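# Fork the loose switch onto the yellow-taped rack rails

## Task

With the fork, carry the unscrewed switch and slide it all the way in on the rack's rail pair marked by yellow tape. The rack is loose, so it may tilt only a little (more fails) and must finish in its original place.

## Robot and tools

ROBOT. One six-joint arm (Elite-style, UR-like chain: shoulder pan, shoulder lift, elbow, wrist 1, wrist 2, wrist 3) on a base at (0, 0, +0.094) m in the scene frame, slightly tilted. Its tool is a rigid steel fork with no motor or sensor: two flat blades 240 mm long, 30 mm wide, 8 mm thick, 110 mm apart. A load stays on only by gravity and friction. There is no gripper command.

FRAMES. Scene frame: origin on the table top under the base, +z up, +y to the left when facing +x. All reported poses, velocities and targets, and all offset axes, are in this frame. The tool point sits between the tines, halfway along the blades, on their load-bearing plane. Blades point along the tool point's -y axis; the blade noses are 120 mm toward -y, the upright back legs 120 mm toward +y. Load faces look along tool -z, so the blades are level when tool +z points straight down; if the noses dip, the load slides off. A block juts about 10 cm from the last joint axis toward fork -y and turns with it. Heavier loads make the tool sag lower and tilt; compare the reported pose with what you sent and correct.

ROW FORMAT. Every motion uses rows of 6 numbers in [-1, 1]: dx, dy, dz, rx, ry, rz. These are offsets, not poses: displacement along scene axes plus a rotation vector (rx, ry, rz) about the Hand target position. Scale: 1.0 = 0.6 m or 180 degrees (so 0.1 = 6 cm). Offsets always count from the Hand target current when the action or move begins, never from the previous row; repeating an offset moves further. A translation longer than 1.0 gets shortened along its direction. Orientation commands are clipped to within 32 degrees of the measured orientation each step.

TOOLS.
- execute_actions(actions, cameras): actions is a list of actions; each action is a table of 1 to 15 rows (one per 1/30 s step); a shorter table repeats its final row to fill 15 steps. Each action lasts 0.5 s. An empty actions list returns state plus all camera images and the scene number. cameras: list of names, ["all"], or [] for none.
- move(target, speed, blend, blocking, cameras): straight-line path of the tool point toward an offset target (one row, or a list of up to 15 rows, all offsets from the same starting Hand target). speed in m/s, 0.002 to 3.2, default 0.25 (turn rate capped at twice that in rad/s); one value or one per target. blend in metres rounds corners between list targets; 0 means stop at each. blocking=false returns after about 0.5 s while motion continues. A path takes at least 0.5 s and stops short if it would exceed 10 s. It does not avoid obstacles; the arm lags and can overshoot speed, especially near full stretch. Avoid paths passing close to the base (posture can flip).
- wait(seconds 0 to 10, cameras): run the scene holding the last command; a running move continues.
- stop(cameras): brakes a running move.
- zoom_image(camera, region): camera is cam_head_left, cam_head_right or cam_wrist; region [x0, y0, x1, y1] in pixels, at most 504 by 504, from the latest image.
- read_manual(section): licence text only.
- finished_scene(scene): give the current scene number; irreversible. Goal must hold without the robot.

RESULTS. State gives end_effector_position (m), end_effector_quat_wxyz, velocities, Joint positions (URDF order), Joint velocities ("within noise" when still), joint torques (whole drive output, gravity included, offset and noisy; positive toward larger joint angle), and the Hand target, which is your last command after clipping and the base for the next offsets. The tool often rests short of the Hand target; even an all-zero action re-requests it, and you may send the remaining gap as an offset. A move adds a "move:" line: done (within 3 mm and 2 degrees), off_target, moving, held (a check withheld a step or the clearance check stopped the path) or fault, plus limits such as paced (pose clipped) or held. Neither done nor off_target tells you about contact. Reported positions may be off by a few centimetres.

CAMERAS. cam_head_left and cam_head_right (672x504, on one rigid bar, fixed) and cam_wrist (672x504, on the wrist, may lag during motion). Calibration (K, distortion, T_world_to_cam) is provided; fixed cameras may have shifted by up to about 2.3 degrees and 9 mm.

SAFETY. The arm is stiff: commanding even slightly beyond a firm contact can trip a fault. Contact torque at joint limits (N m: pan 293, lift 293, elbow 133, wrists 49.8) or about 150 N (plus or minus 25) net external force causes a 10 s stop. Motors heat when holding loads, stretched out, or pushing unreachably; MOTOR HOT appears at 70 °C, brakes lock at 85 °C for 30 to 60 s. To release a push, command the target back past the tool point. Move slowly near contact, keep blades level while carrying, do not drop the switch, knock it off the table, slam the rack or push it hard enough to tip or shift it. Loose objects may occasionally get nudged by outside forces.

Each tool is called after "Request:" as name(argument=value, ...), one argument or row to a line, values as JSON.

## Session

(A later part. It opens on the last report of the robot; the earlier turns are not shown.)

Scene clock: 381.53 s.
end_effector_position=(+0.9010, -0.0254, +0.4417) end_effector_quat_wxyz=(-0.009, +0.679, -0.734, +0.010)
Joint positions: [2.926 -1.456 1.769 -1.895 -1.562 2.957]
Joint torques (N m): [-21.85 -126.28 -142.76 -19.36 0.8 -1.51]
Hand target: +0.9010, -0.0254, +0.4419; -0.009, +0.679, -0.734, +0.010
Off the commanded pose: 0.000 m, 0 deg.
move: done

Request:
move(
  target=[0, 0, 0.0050, 0, 0, 0],
  speed=0.03,
)

Request:
move(
  target=[0, 0, 0.0067, 0, 0, 0],
  speed=0.03,
  cameras=["all"],
)

Request:
zoom_image(
  camera="cam_head_left",
  region=[290, 120, 440, 230],
)

Request:
zoom_image(
  camera="cam_head_right",
  region=[290, 120, 440, 230],
)

Scene clock: 388.20 s.
end_effector_position=(+0.9010, -0.0254, +0.4448) end_effector_quat_wxyz=(-0.009, +0.679, -0.734, +0.010)
Joint positions: [2.926 -1.457 1.765 -1.89 -1.562 2.957]
Joint torques (N m): [-22.53 -123.67 -143.51 -19.35 -0.08 -1.49]
Hand target: +0.9010, -0.0254, +0.4449; -0.009, +0.679, -0.734, +0.010
Off the commanded pose: 0.000 m, 0 deg.
move: done

Scene clock: 388.90 s.
end_effector_position=(+0.9010, -0.0254, +0.4487) end_effector_quat_wxyz=(-0.009, +0.679, -0.734, +0.010)
Joint positions: [2.926 -1.459 1.76 -1.883 -1.562 2.957]
Joint torques (N m): [-22.21 -124.27 -144.02 -19.55 0.17 -1.35]
Hand target: +0.9010, -0.0254, +0.4489; -0.009, +0.679, -0.734, +0.010
Off the commanded pose: 0.000 m, 0 deg.
move: done
camera_calibration:
cam_wrist: T_world_to_cam=[[-0.0894341, -0.995619, -0.0272827, 0.0770342], [-0.94388, 0.0759785, 0.32143, 0.579451], [-0.317949, 0.0544984, -0.94654, 0.806992], [0, 0, 0, 1]] pos_world=[0.810405, -0.0113089, 0.579699]

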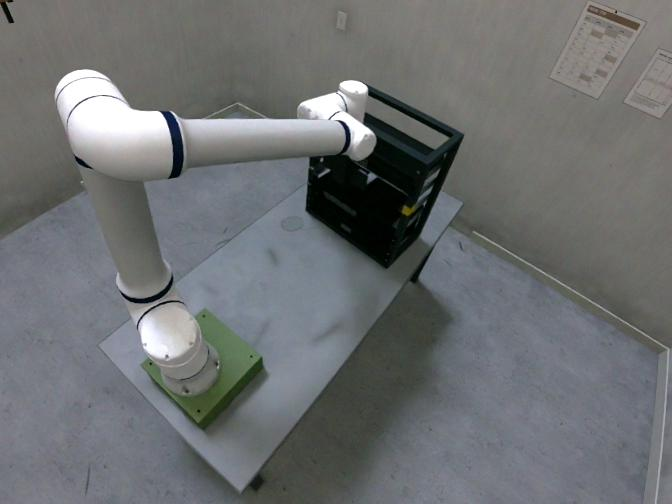

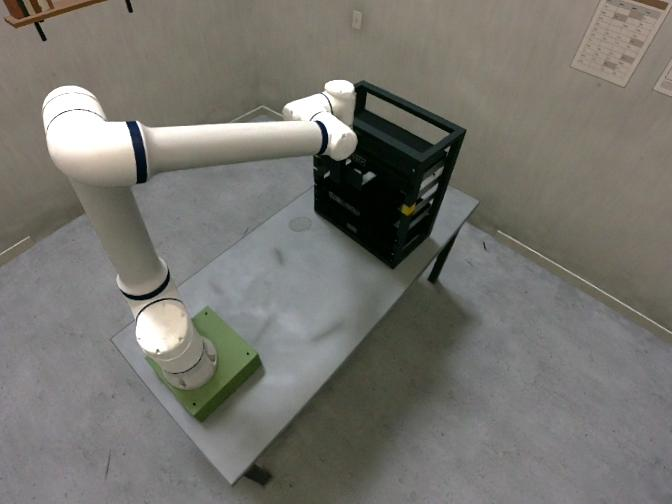

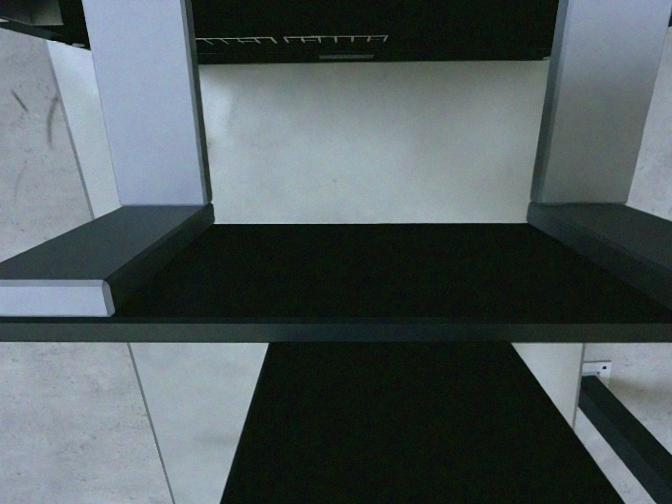

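Scaled by 3.360.

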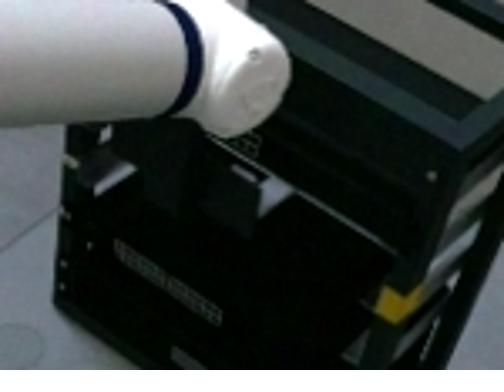

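Scaled by 3.360.

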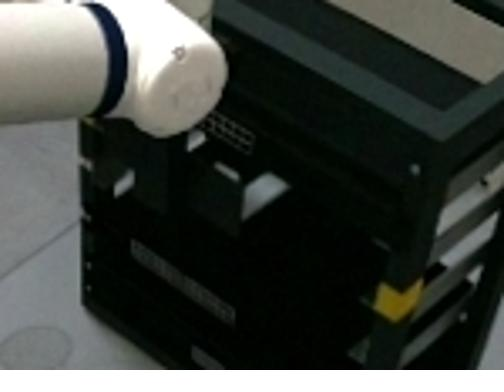

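Request:
zoom_image(
  camera="cam_head_right",
  region=[370, 160, 430, 220],
)

Request:
zoom_image(
  camera="cam_head_left",
  region=[340, 150, 430, 220],
)

Scaled by 8.400.

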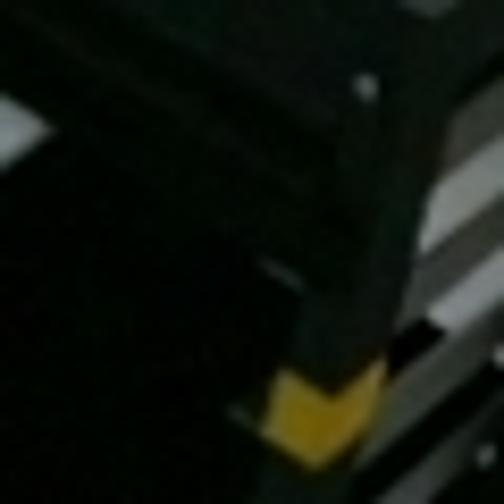

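Scaled by 5.600.

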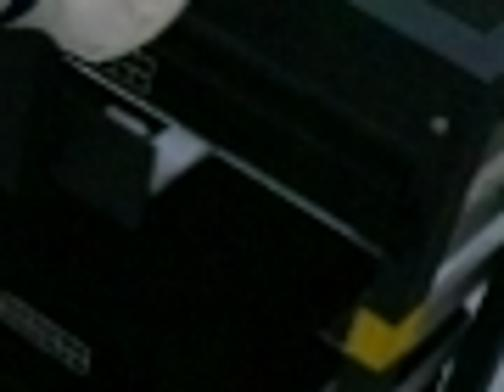

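Request:
move(
  target=[-0.1661, 0.0131, 0, 0, 0, 0],
  speed=0.1,
  cameras=["all"],
)

Request:
zoom_image(
  camera="cam_head_left",
  region=[290, 100, 440, 230],
)

Request:
zoom_image(
  camera="cam_head_right",
  region=[290, 100, 440, 230],
)

Scene clock: 399.97 s.
end_effector_position=(+0.8016, -0.0176, +0.4489) end_effector_quat_wxyz=(-0.009, +0.679, -0.734, +0.010)
Joint positions: [2.898 -1.626 1.929 -1.885 -1.562 2.929]
Joint torques (N m): [-21.5 -102.83 -118.71 -19.26 4.2 -2.05]
Hand target: +0.8013, -0.0176, +0.4489; -0.009, +0.679, -0.734, +0.010
Off the commanded pose: 0.000 m, 0 deg.
move: done
camera_calibration:
cam_wrist: T_world_to_cam=[[-0.0894341, -0.995619, -0.0272827, 0.0759157], [-0.94388, 0.0759785, 0.32143, 0.484973], [-0.317949, 0.0544984, -0.94654, 0.775152], [0, 0, 0, 1]] pos_world=[0.711005, -0.00350889, 0.579899]

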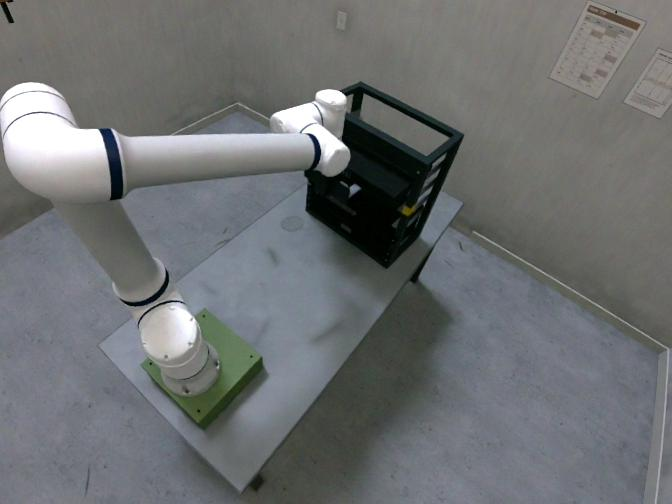

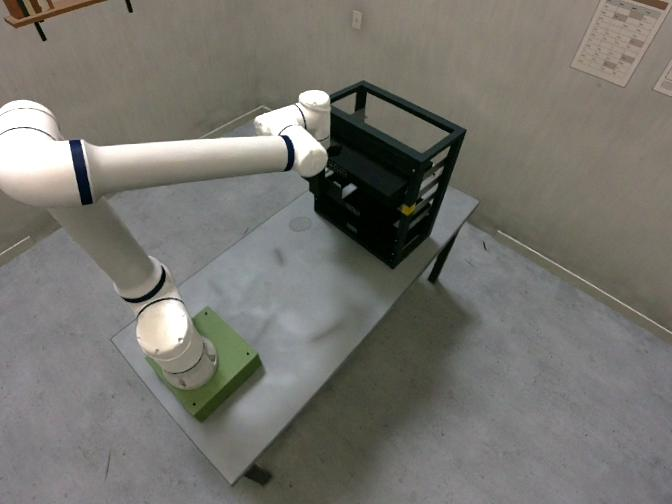

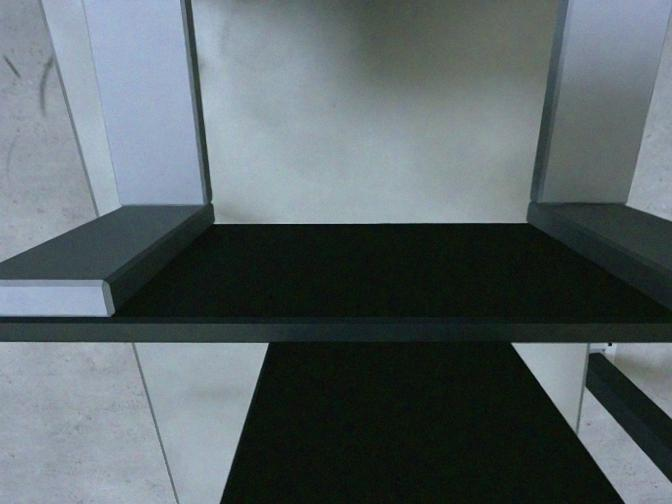

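Scaled by 3.360.

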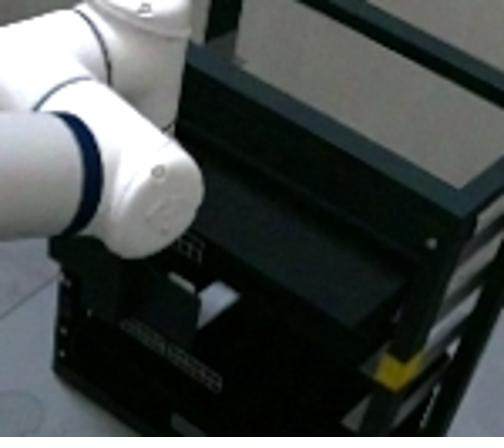

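Scaled by 3.360.

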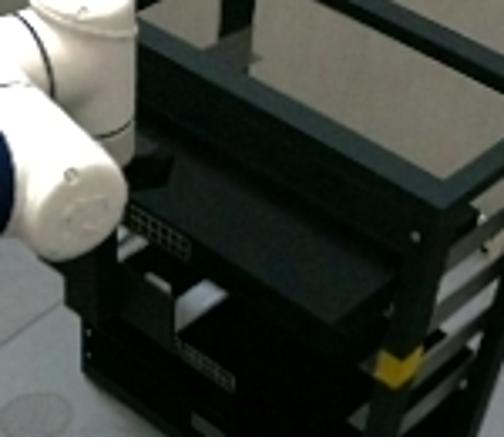

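Request:
move(
  target=[-0.3657, 0.0288, 0, 0, 0, 0],
  speed=0.15,
  cameras=["all"],
)

Request:
zoom_image(
  camera="cam_head_left",
  region=[240, 80, 440, 240],
)

Request:
zoom_image(
  camera="cam_head_right",
  region=[240, 80, 440, 240],
)

Scene clock: 406.93 s.
end_effector_position=(+0.5821, -0.0003, +0.4489) end_effector_quat_wxyz=(-0.009, +0.679, -0.734, +0.010)
Joint positions: [2.784 -2.051 2.225 -1.755 -1.561 2.815]
Joint torques (N m): [-22.12 -52.14 -120.61 -19.15 5.39 -2.4]
Hand target: +0.5819, -0.0003, +0.4489; -0.009, +0.679, -0.734, +0.010
Off the commanded pose: 0.000 m, 0 deg.
move: done
camera_calibration:
cam_wrist: T_world_to_cam=[[-0.0894341, -0.995619, -0.0272827, 0.0735092], [-0.94388, 0.0759785, 0.32143, 0.276477], [-0.317949, 0.0544984, -0.94654, 0.70442], [0, 0, 0, 1]] pos_world=[0.491505, 0.0137911, 0.579899]

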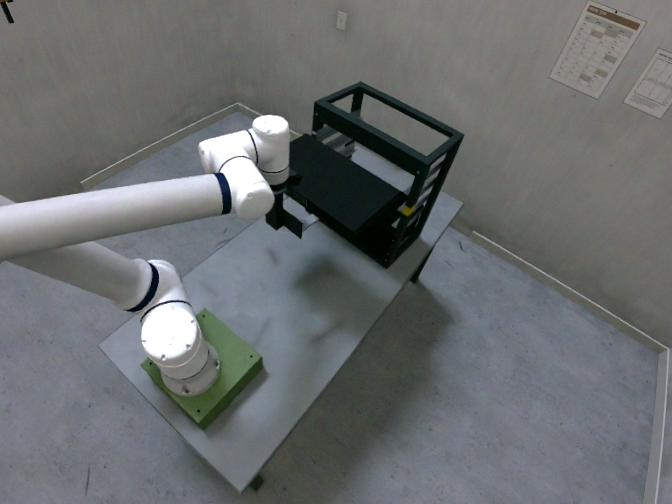

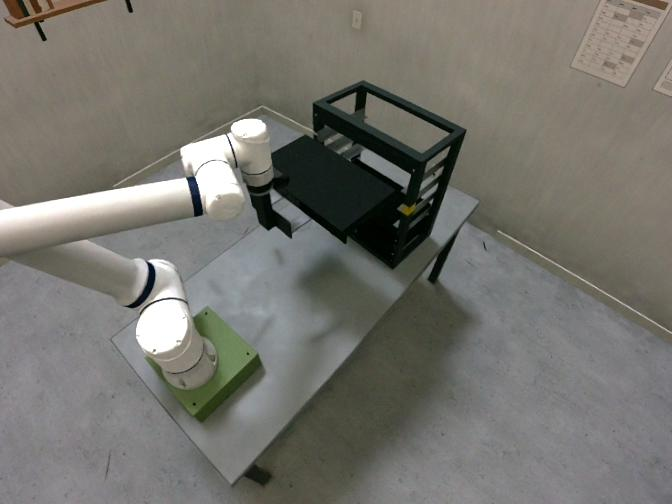

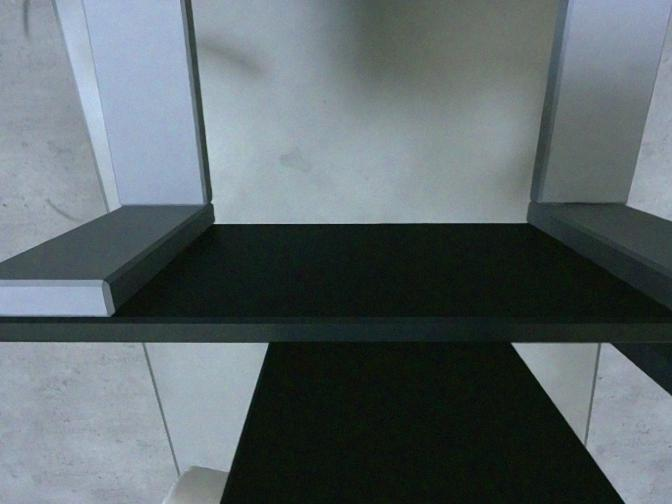

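Scaled by 2.520.

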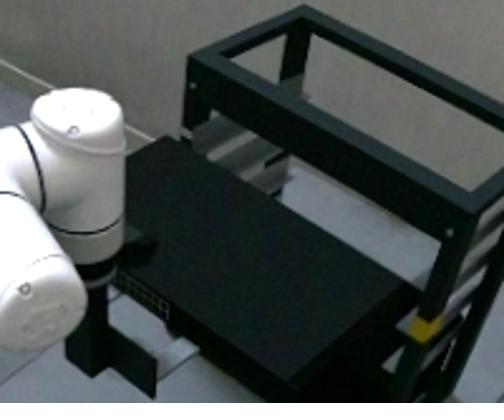

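Scaled by 2.520.

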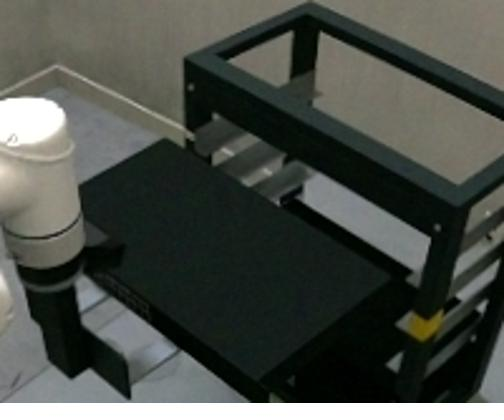

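Request:
move(
  target=[0, 0, -0.1483, 0, 0, 0],
  speed=0.12,
  cameras=["all"],
)

Request:
zoom_image(
  camera="cam_head_left",
  region=[280, 110, 440, 240],
)

Request:
zoom_image(
  camera="cam_head_right",
  region=[280, 110, 440, 240],
)

Scene clock: 417.90 s.
end_effector_position=(+0.5819, -0.0003, +0.3601) end_effector_quat_wxyz=(-0.009, +0.679, -0.734, +0.010)
Joint positions: [2.784 -2.004 2.362 -1.94 -1.561 2.815]
Joint torques (N m): [9.11 -23.05 -116.86 -24.01 2.93 3.45]
Hand target: +0.5819, -0.0003, +0.3599; -0.009, +0.679, -0.734, +0.010
Off the commanded pose: 0.000 m, 0 deg.
move: done
camera_calibration:
cam_wrist: T_world_to_cam=[[-0.0894261, -0.99562, -0.0272853, 0.071066], [-0.943881, 0.0759701, 0.32143, 0.304831], [-0.317949, 0.0544983, -0.94654, 0.620303], [0, 0, 0, 1]] pos_world=[0.491305, 0.0137911, 0.491099]

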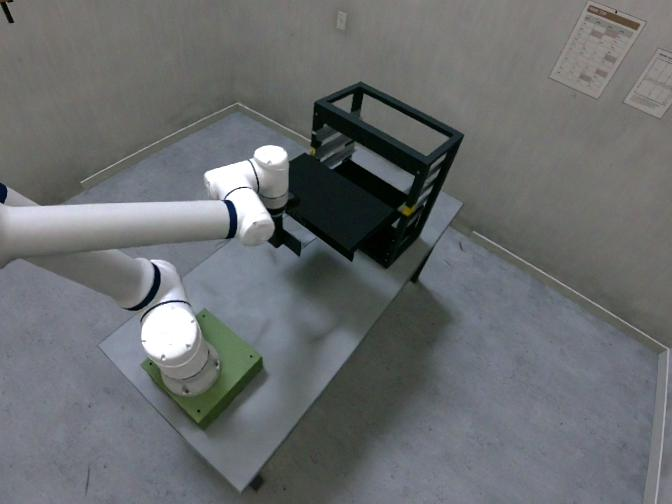

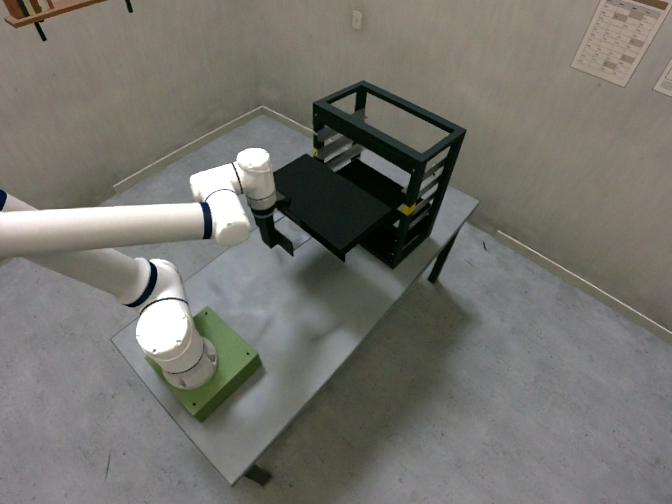

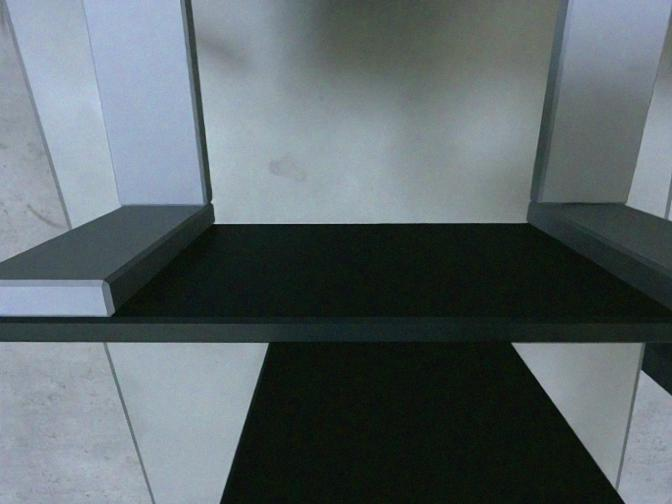

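Scaled by 3.150.

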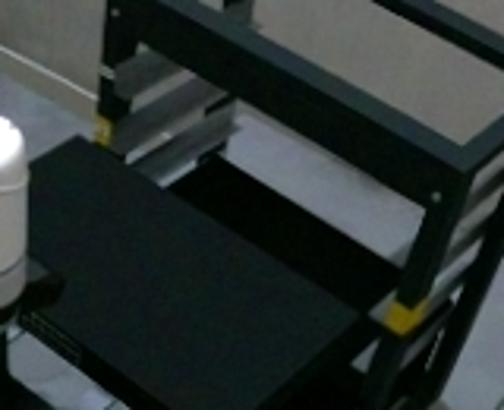

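Scaled by 3.150.

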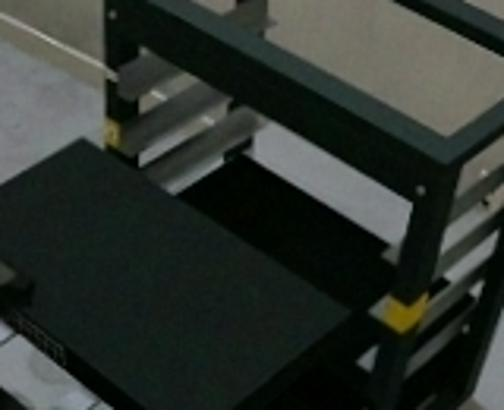

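Request:
move(
  target=[0.1661, -0.0131, 0, 0, 0, 0],
  speed=0.1,
  cameras=["all"],
)

Request:
zoom_image(
  camera="cam_head_left",
  region=[290, 110, 440, 240],
)

Request:
zoom_image(
  camera="cam_head_right",
  region=[290, 110, 440, 240],
)

Scene clock: 422.70 s.
end_effector_position=(+0.6814, -0.0081, +0.3599) end_effector_quat_wxyz=(-0.009, +0.679, -0.734, +0.010)
Joint positions: [2.848 -1.788 2.23 -2.024 -1.562 2.879]
Joint torques (N m): [10.47 -50.3 -139.42 -24.24 0.5 3.36]
Hand target: +0.6816, -0.0081, +0.3599; -0.009, +0.679, -0.734, +0.010
Off the commanded pose: 0.000 m, 0 deg.
move: done
camera_calibration:
cam_wrist: T_world_to_cam=[[-0.0894261, -0.99562, -0.0272853, 0.0721926], [-0.943881, 0.0759701, 0.32143, 0.399404], [-0.317949, 0.0544983, -0.94654, 0.652175], [0, 0, 0, 1]] pos_world=[0.590805, 0.00599112, 0.490899]

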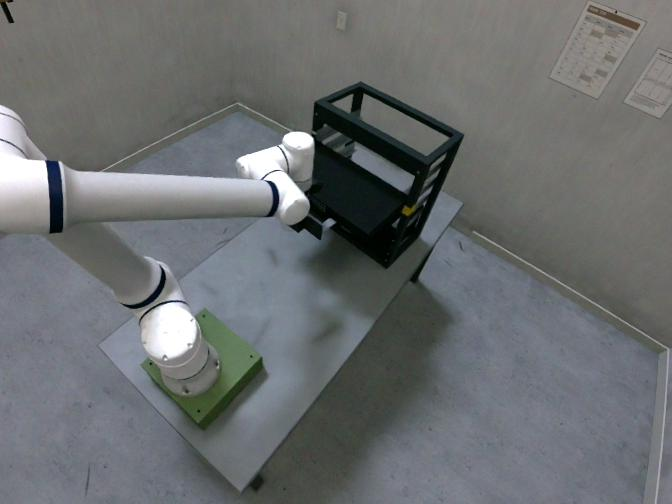

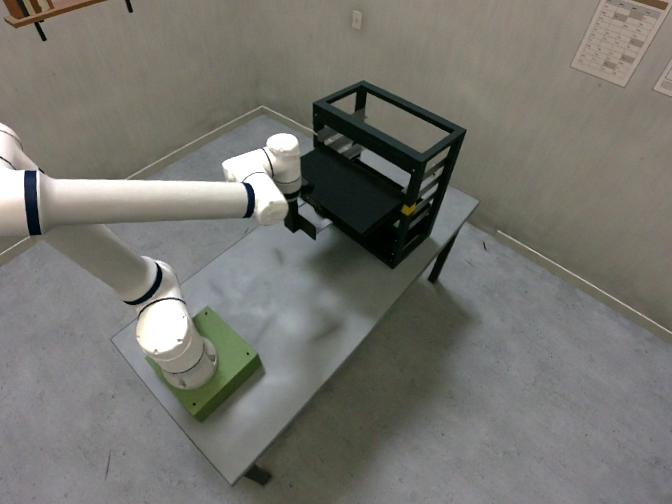

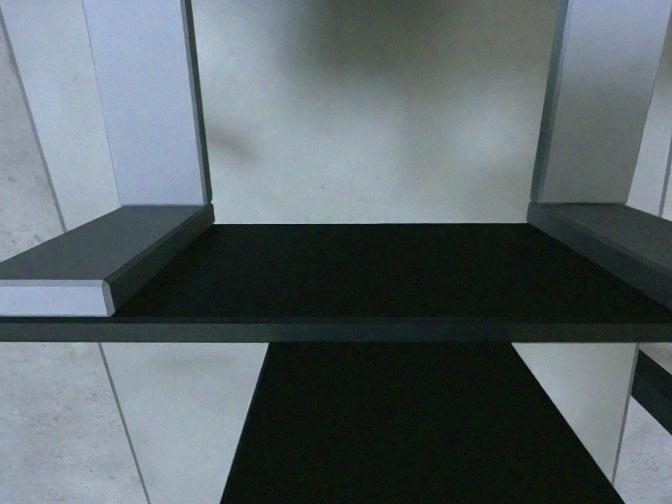

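Scaled by 3.360.

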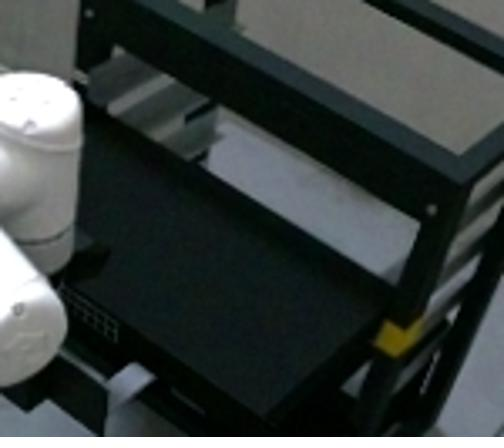

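Scaled by 3.360.

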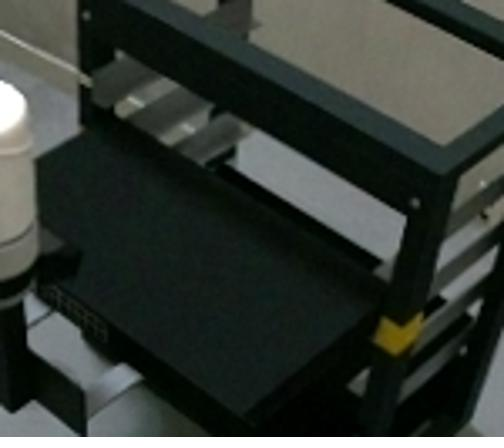

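Request:
move(
  target=[0.3614, -0.0285, 0, 0, 0, 0],
  speed=0.12,
  cameras=["all"],
)

Request:
zoom_image(
  camera="cam_head_left",
  region=[290, 110, 440, 240],
)

Request:
zoom_image(
  camera="cam_head_right",
  region=[290, 110, 440, 240],
)

Scene clock: 428.33 s.
end_effector_position=(+0.8982, -0.0252, +0.3599) end_effector_quat_wxyz=(-0.009, +0.679, -0.734, +0.010)
Joint positions: [2.926 -1.41 1.871 -2.043 -1.562 2.957]
Joint torques (N m): [9.04 -98.29 -137.38 -19.13 -0.22 3.43]
Hand target: +0.8984, -0.0252, +0.3599; -0.009, +0.679, -0.734, +0.010
Off the commanded pose: 0.000 m, 0 deg.
move: done
camera_calibration:
cam_wrist: T_world_to_cam=[[-0.0894261, -0.99562, -0.0272853, 0.0745551], [-0.943881, 0.0759701, 0.32143, 0.605337], [-0.317949, 0.0544983, -0.94654, 0.722038], [0, 0, 0, 1]] pos_world=[0.807605, -0.0111089, 0.490899]

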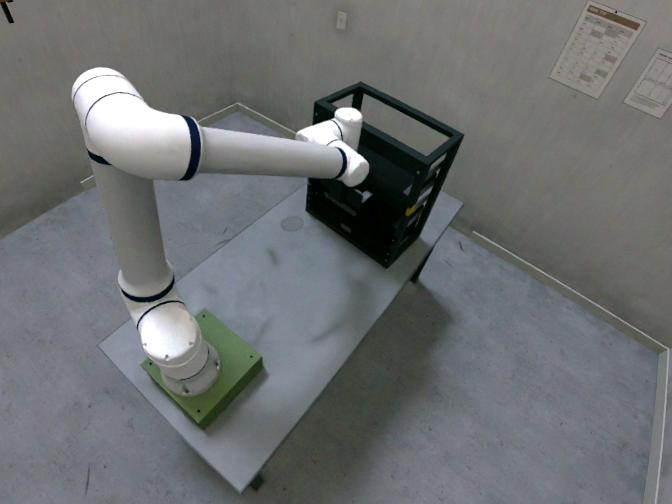

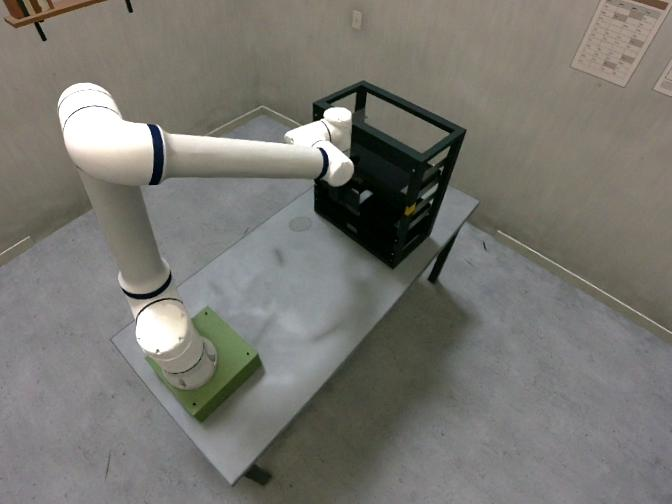

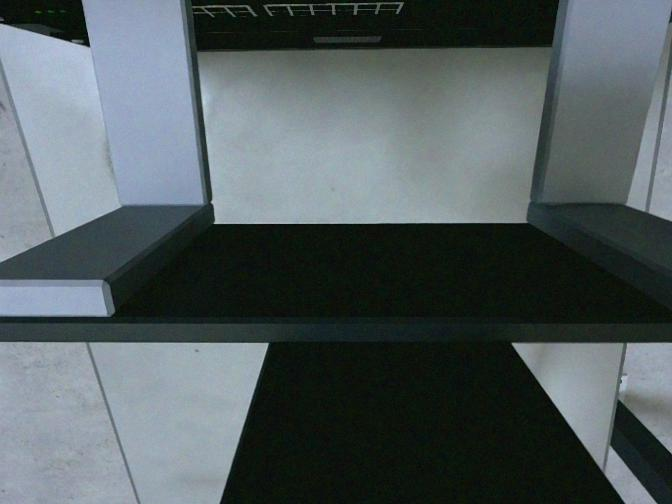

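Scaled by 3.360.

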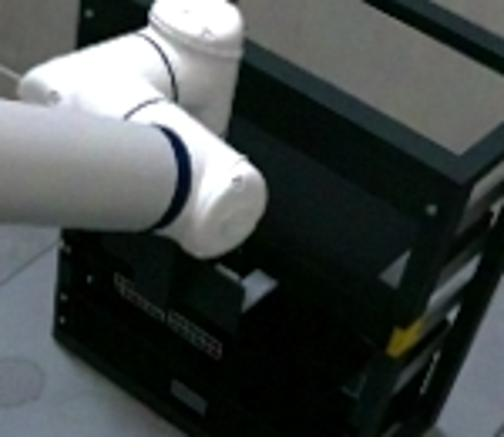

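Scaled by 3.360.

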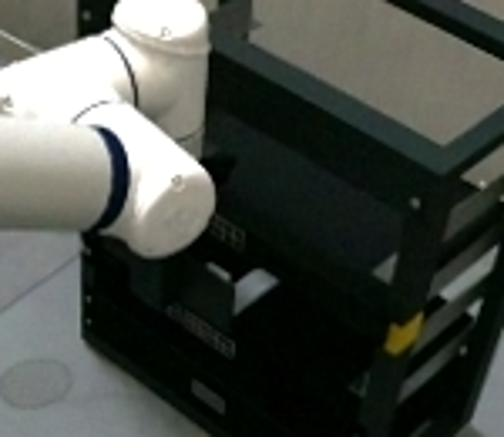

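Request:
move(
  target=[
    [0, 0, -0.0133, 0, 0, 0],
    [0, 0, -0.0367, 0, 0, 0],
  ],
  speed=[0.05, 0.02],
)

Scene clock: 434.43 s.
end_effector_position=(+0.8984, -0.0253, +0.3381) end_effector_quat_wxyz=(-0.009, +0.679, -0.734, +0.010)
Joint positions: [2.926 -1.393 1.893 -2.082 -1.562 2.957]
Joint torques (N m): [9.12 -61.85 -69.31 -10.41 -0.18 3.22]
Hand target: +0.8984, -0.0252, +0.3379; -0.009, +0.679, -0.734, +0.010
Off the commanded pose: 0.000 m, 0 deg.
move: done

Request:
move(
  target=[
    [-0.3490, 0.0275, 0, 0, 0, 0],
    [-0.3490, 0.0275, 0.0642, 0.0007, 0.0083, 0],
  ],
  speed=[0.2, 0.1],
  blend=[0.02, 0],
  cameras=["all"],
)

Request:
zoom_image(
  camera="cam_head_left",
  region=[290, 110, 440, 240],
)

Request:
zoom_image(
  camera="cam_head_right",
  region=[290, 110, 440, 240],
)

Scene clock: 449.73 s.
end_effector_position=(+0.6890, -0.0088, +0.3763) end_effector_quat_wxyz=(+0.000, +0.679, -0.734, +0.000)
Joint positions: [2.856 -1.777 2.177 -1.957 -1.568 2.886]
Joint torques (N m): [9.84 -51.34 -96.51 -5.53 -2.04 3.32]
Hand target: +0.6890, -0.0087, +0.3764; +0.000, +0.679, -0.734, +0.000
Off the commanded pose: 0.000 m, 0 deg.
move: done; blend cut to 0.0193 m at target 1
camera_calibration:
cam_wrist: T_world_to_cam=[[-0.0901592, -0.995557, -0.0271601, 0.0731668], [-0.935238, 0.0752593, 0.345928, 0.386204], [-0.342347, 0.0565898, -0.937868, 0.683658], [0, 0, 0, 1]] pos_world=[0.601838, 0.00508825, 0.509569]

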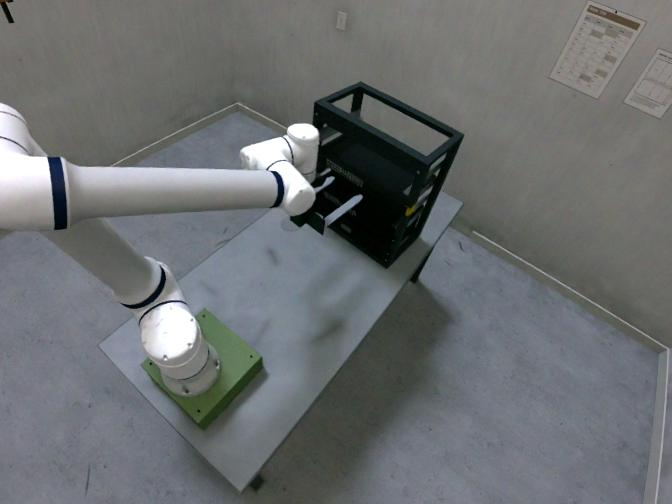

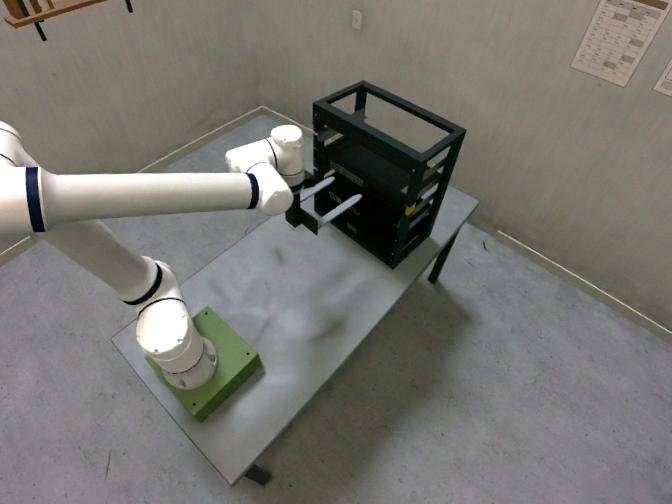

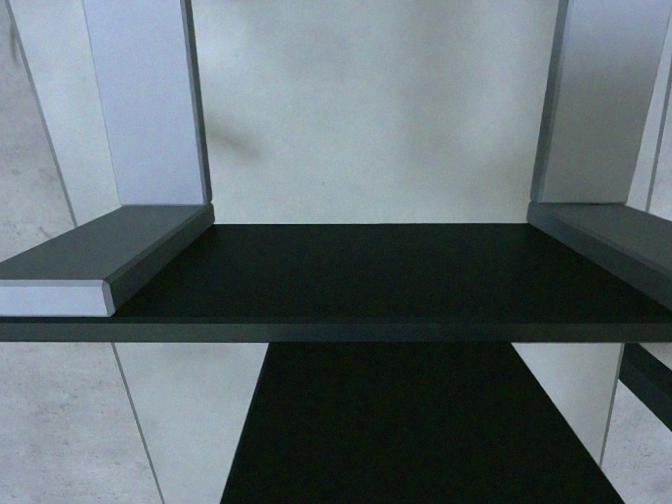

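Scaled by 3.360.

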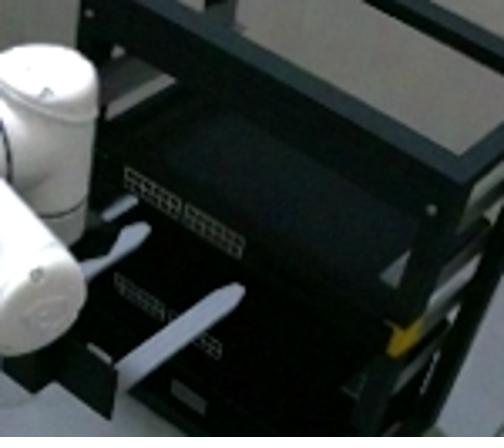

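Scaled by 3.360.

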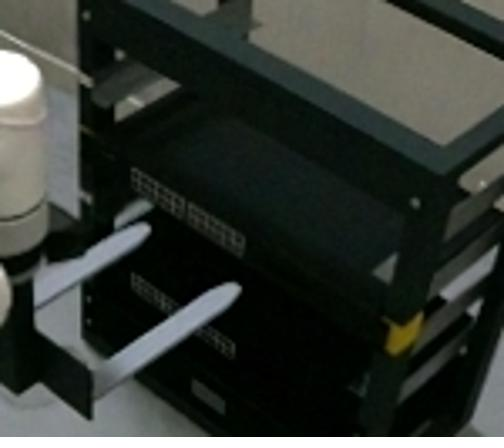

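Request:
move(
  target=[0.0831, -0.0065, 0, 0, 0, 0],
  speed=0.08,
  cameras=["all"],
)

Request:
zoom_image(
  camera="cam_head_left",
  region=[310, 140, 400, 210],
)

Request:
zoom_image(
  camera="cam_head_right",
  region=[310, 140, 400, 210],
)

Scene clock: 459.73 s.
end_effector_position=(+0.7387, -0.0126, +0.3765) end_effector_quat_wxyz=(+0.000, +0.679, -0.734, +0.000)
Joint positions: [2.878 -1.684 2.102 -1.975 -1.568 2.908]
Joint torques (N m): [9.49 -32.91 -93.98 -10.35 0.85 3.34]
Hand target: +0.7389, -0.0126, +0.3764; +0.000, +0.679, -0.734, +0.000
Off the commanded pose: 0.000 m, 0 deg.
move: done
camera_calibration:
cam_wrist: T_world_to_cam=[[-0.0901576, -0.995557, -0.0271516, 0.0737651], [-0.935206, 0.0752554, 0.346016, 0.432844], [-0.342436, 0.0565883, -0.937836, 0.701122], [0, 0, 0, 1]] pos_world=[0.651538, 0.00118826, 0.509769]

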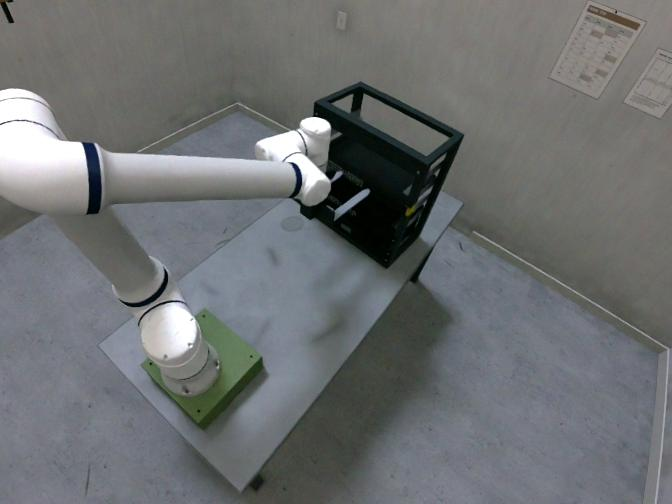

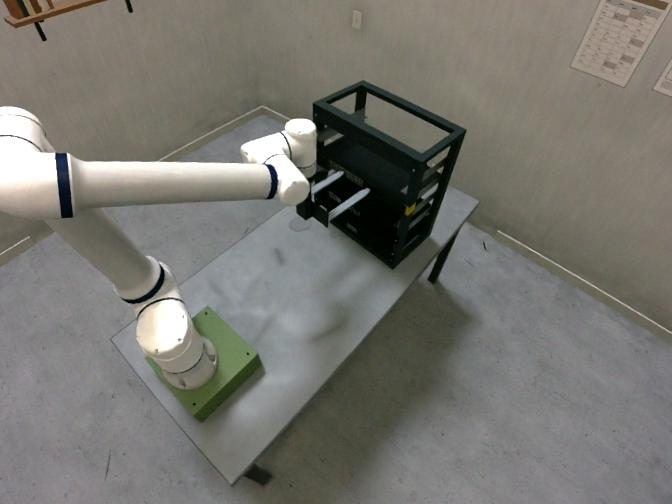

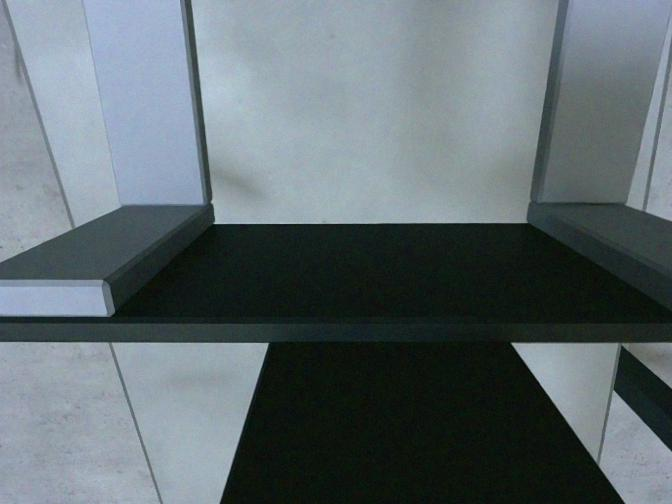

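Scaled by 5.600.

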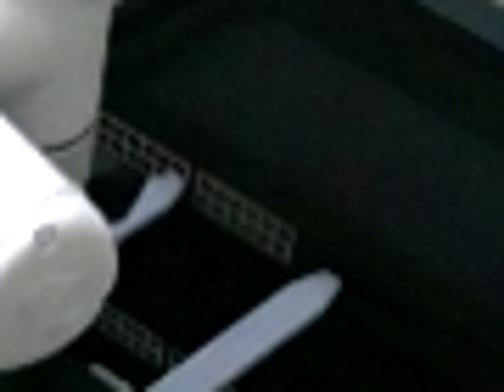

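Scaled by 5.600.

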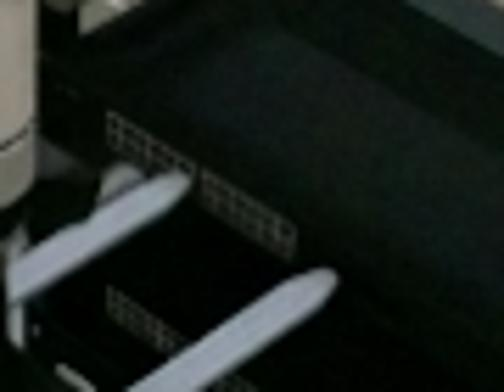

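Request:
move(
  target=[0.0066, -0.0005, 0, 0, 0, 0],
  speed=0.03,
)

Request:
move(
  target=[0.0033, -0.0003, 0, 0, 0, 0],
  speed=0.02,
)

Request:
move(
  target=[0.0033, -0.0003, 0, 0, 0, 0],
  speed=0.02,
)

Request:
move(
  target=[0.0033, -0.0003, 0, 0, 0, 0],
  speed=0.02,
)

Scene clock: 468.07 s.
end_effector_position=(+0.7427, -0.0129, +0.3764) end_effector_quat_wxyz=(+0.000, +0.679, -0.734, +0.000)
Joint positions: [2.879 -1.677 2.096 -1.976 -1.568 2.91]
Joint torques (N m): [10.68 -33.26 -96.04 -10.22 0.45 3.47]
Hand target: +0.7428, -0.0129, +0.3764; +0.000, +0.679, -0.734, +0.000
Off the commanded pose: 0.000 m, 0 deg.
move: done

Scene clock: 468.77 s.
end_effector_position=(+0.7447, -0.0131, +0.3764) end_effector_quat_wxyz=(+0.000, +0.679, -0.734, +0.000)
Joint positions: [2.88 -1.673 2.093 -1.977 -1.568 2.911]
Joint torques (N m): [3.92 -32.09 -108.28 -15.61 1.94 5.93]
Hand target: +0.7448, -0.0131, +0.3764; +0.000, +0.679, -0.734, +0.000
Off the commanded pose: 0.000 m, 0 deg.
move: done

Scene clock: 469.47 s.
end_effector_position=(+0.7467, -0.0133, +0.3764) end_effector_quat_wxyz=(+0.000, +0.679, -0.734, +0.000)
Joint positions: [2.881 -1.669 2.09 -1.977 -1.568 2.912]
Joint torques (N m): [4.34 -34.57 -109.81 -16.41 2.06 5.97]
Hand target: +0.7468, -0.0133, +0.3764; +0.000, +0.679, -0.734, +0.000
Off the commanded pose: 0.000 m, 0 deg.
move: done

Scene clock: 470.17 s.
end_effector_position=(+0.7487, -0.0135, +0.3764) end_effector_quat_wxyz=(+0.000, +0.679, -0.734, +0.000)
Joint positions: [2.881 -1.666 2.086 -1.978 -1.568 2.912]
Joint torques (N m): [8.39 -33.24 -109.3 -16.52 2.03 3.55]
Hand target: +0.7488, -0.0135, +0.3764; +0.000, +0.679, -0.734, +0.000
Off the commanded pose: 0.000 m, 0 deg.
move: done

Request:
move(
  target=[0.00166, -0.00013, 0, 0, 0, 0],
  speed=0.02,
)

Request:
move(
  target=[0.00166, -0.00013, 0, 0, 0, 0],
  speed=0.02,
)

Request:
move(
  target=[0.00166, -0.00013, 0, 0, 0, 0],
  speed=0.02,
)

Scene clock: 476.30 s.
end_effector_position=(+0.7497, -0.0136, +0.3764) end_effector_quat_wxyz=(+0.000, +0.679, -0.734, +0.000)
Joint positions: [2.882 -1.664 2.085 -1.978 -1.568 2.913]
Joint torques (N m): [9.43 -34.8 -109.04 -16.5 2.16 3.32]
Hand target: +0.7498, -0.0136, +0.3764; +0.000, +0.679, -0.734, +0.000
Off the commanded pose: 0.000 m, 0 deg.
move: done

Scene clock: 477.00 s.
end_effector_position=(+0.7507, -0.0136, +0.3764) end_effector_quat_wxyz=(+0.000, +0.679, -0.734, +0.000)
Joint positions: [2.882 -1.662 2.083 -1.978 -1.568 2.913]
Joint torques (N m): [8.51 -34.29 -109.06 -16.4 2.44 3.42]
Hand target: +0.7508, -0.0136, +0.3764; +0.000, +0.679, -0.734, +0.000
Off the commanded pose: 0.000 m, 0 deg.
move: done

Scene clock: 477.70 s.
end_effector_position=(+0.7517, -0.0137, +0.3764) end_effector_quat_wxyz=(+0.000, +0.679, -0.734, +0.000)
Joint positions: [2.883 -1.66 2.082 -1.978 -1.568 2.914]
Joint torques (N m): [9.15 -25.62 -114.95 -19.54 2.37 5.63]
Hand target: +0.7518, -0.0137, +0.3764; +0.000, +0.679, -0.734, +0.000
Off the commanded pose: 0.000 m, 0 deg.
move: done

Request:
move(
  target=[0.00125, -0.0001, 0, 0, 0, 0],
  speed=0.02,
)

Request:
move(
  target=[0.00125, -0.0001, 0, 0, 0, 0],
  speed=0.02,
  cameras=["all"],
)

Request:
zoom_image(
  camera="cam_head_left",
  region=[380, 150, 440, 220],
)

Request:
zoom_image(
  camera="cam_head_right",
  region=[380, 150, 440, 220],
)

Scene clock: 481.83 s.
end_effector_position=(+0.7524, -0.0137, +0.3764) end_effector_quat_wxyz=(+0.000, +0.679, -0.734, +0.000)
Joint positions: [2.883 -1.659 2.081 -1.978 -1.568 2.914]
Joint torques (N m): [4.09 -15.42 -131.28 -24.33 3.49 8.14]
Hand target: +0.7525, -0.0138, +0.3764; +0.000, +0.679, -0.734, +0.000
Off the commanded pose: 0.000 m, 0 deg.
move: done

Scene clock: 492.47 s.
end_effector_position=(+0.7516, -0.0134, +0.3748) end_effector_quat_wxyz=(+0.001, +0.679, -0.734, -0.002)
Joint positions: [2.883 -1.658 2.08 -1.975 -1.568 2.914]
Joint torques (N m): [-6.71 -49.96 -83.42 -8.47 -0.24 0.68]
Hand target: +0.7516, -0.0134, +0.3748; +0.001, +0.679, -0.734, -0.002 (not the last commanded pose)
Off the commanded pose: 0.002 m, 0 deg.
FORCE FAULT: contact force on the arm reached its limit, and the arm stopped for 10 seconds. The contact can be on any part of the arm, not only on its tool. That time counts as 20 of the actions that you can send in this scene. The arm's remaining commands of this call were not run. The arm's target is now where it stood when the stop ended, not its last command. The arm accepts commands again.
move: fault
camera_calibration:
cam_wrist: T_world_to_cam=[[-0.0896668, -0.995586, -0.027713, 0.0740126], [-0.933699, 0.0743434, 0.350255, 0.442804], [-0.346649, 0.0572818, -0.936244, 0.706659], [0, 0, 0, 1]] pos_world=[0.665045, 0.000287613, 0.508562]

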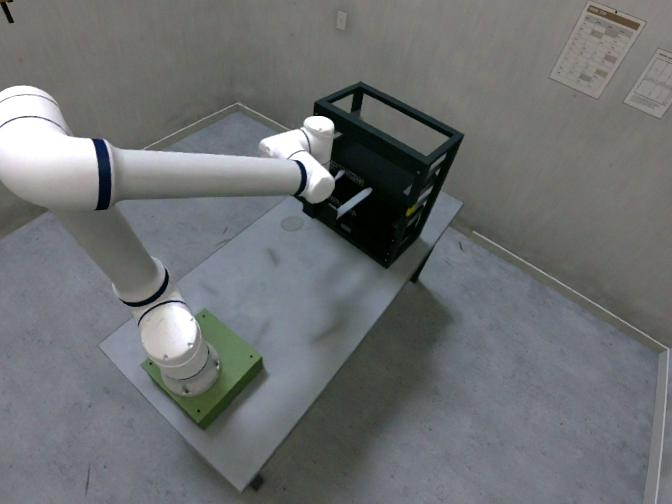

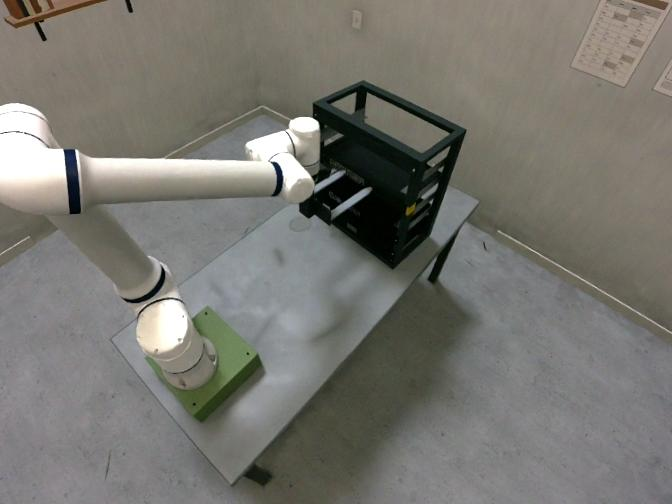

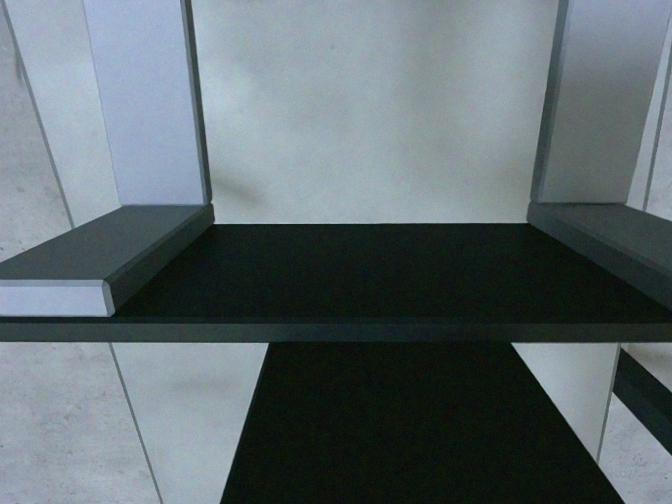

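Scaled by 7.200.

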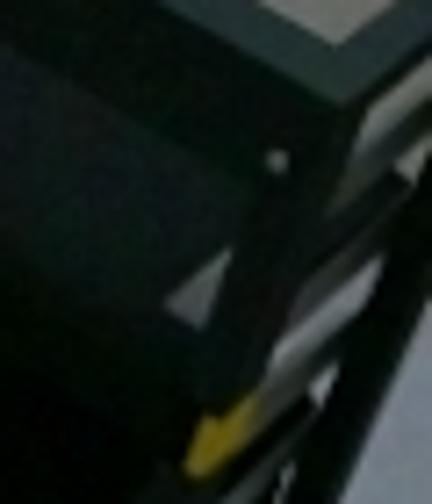

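Scaled by 7.200.

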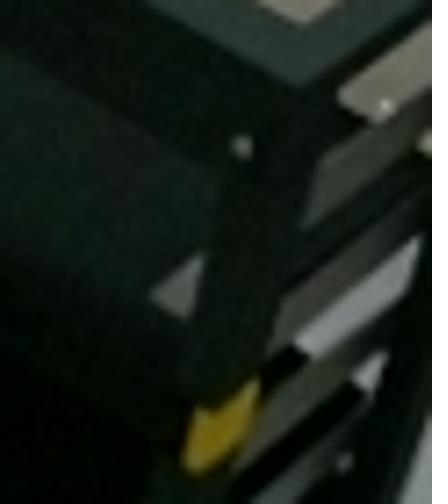

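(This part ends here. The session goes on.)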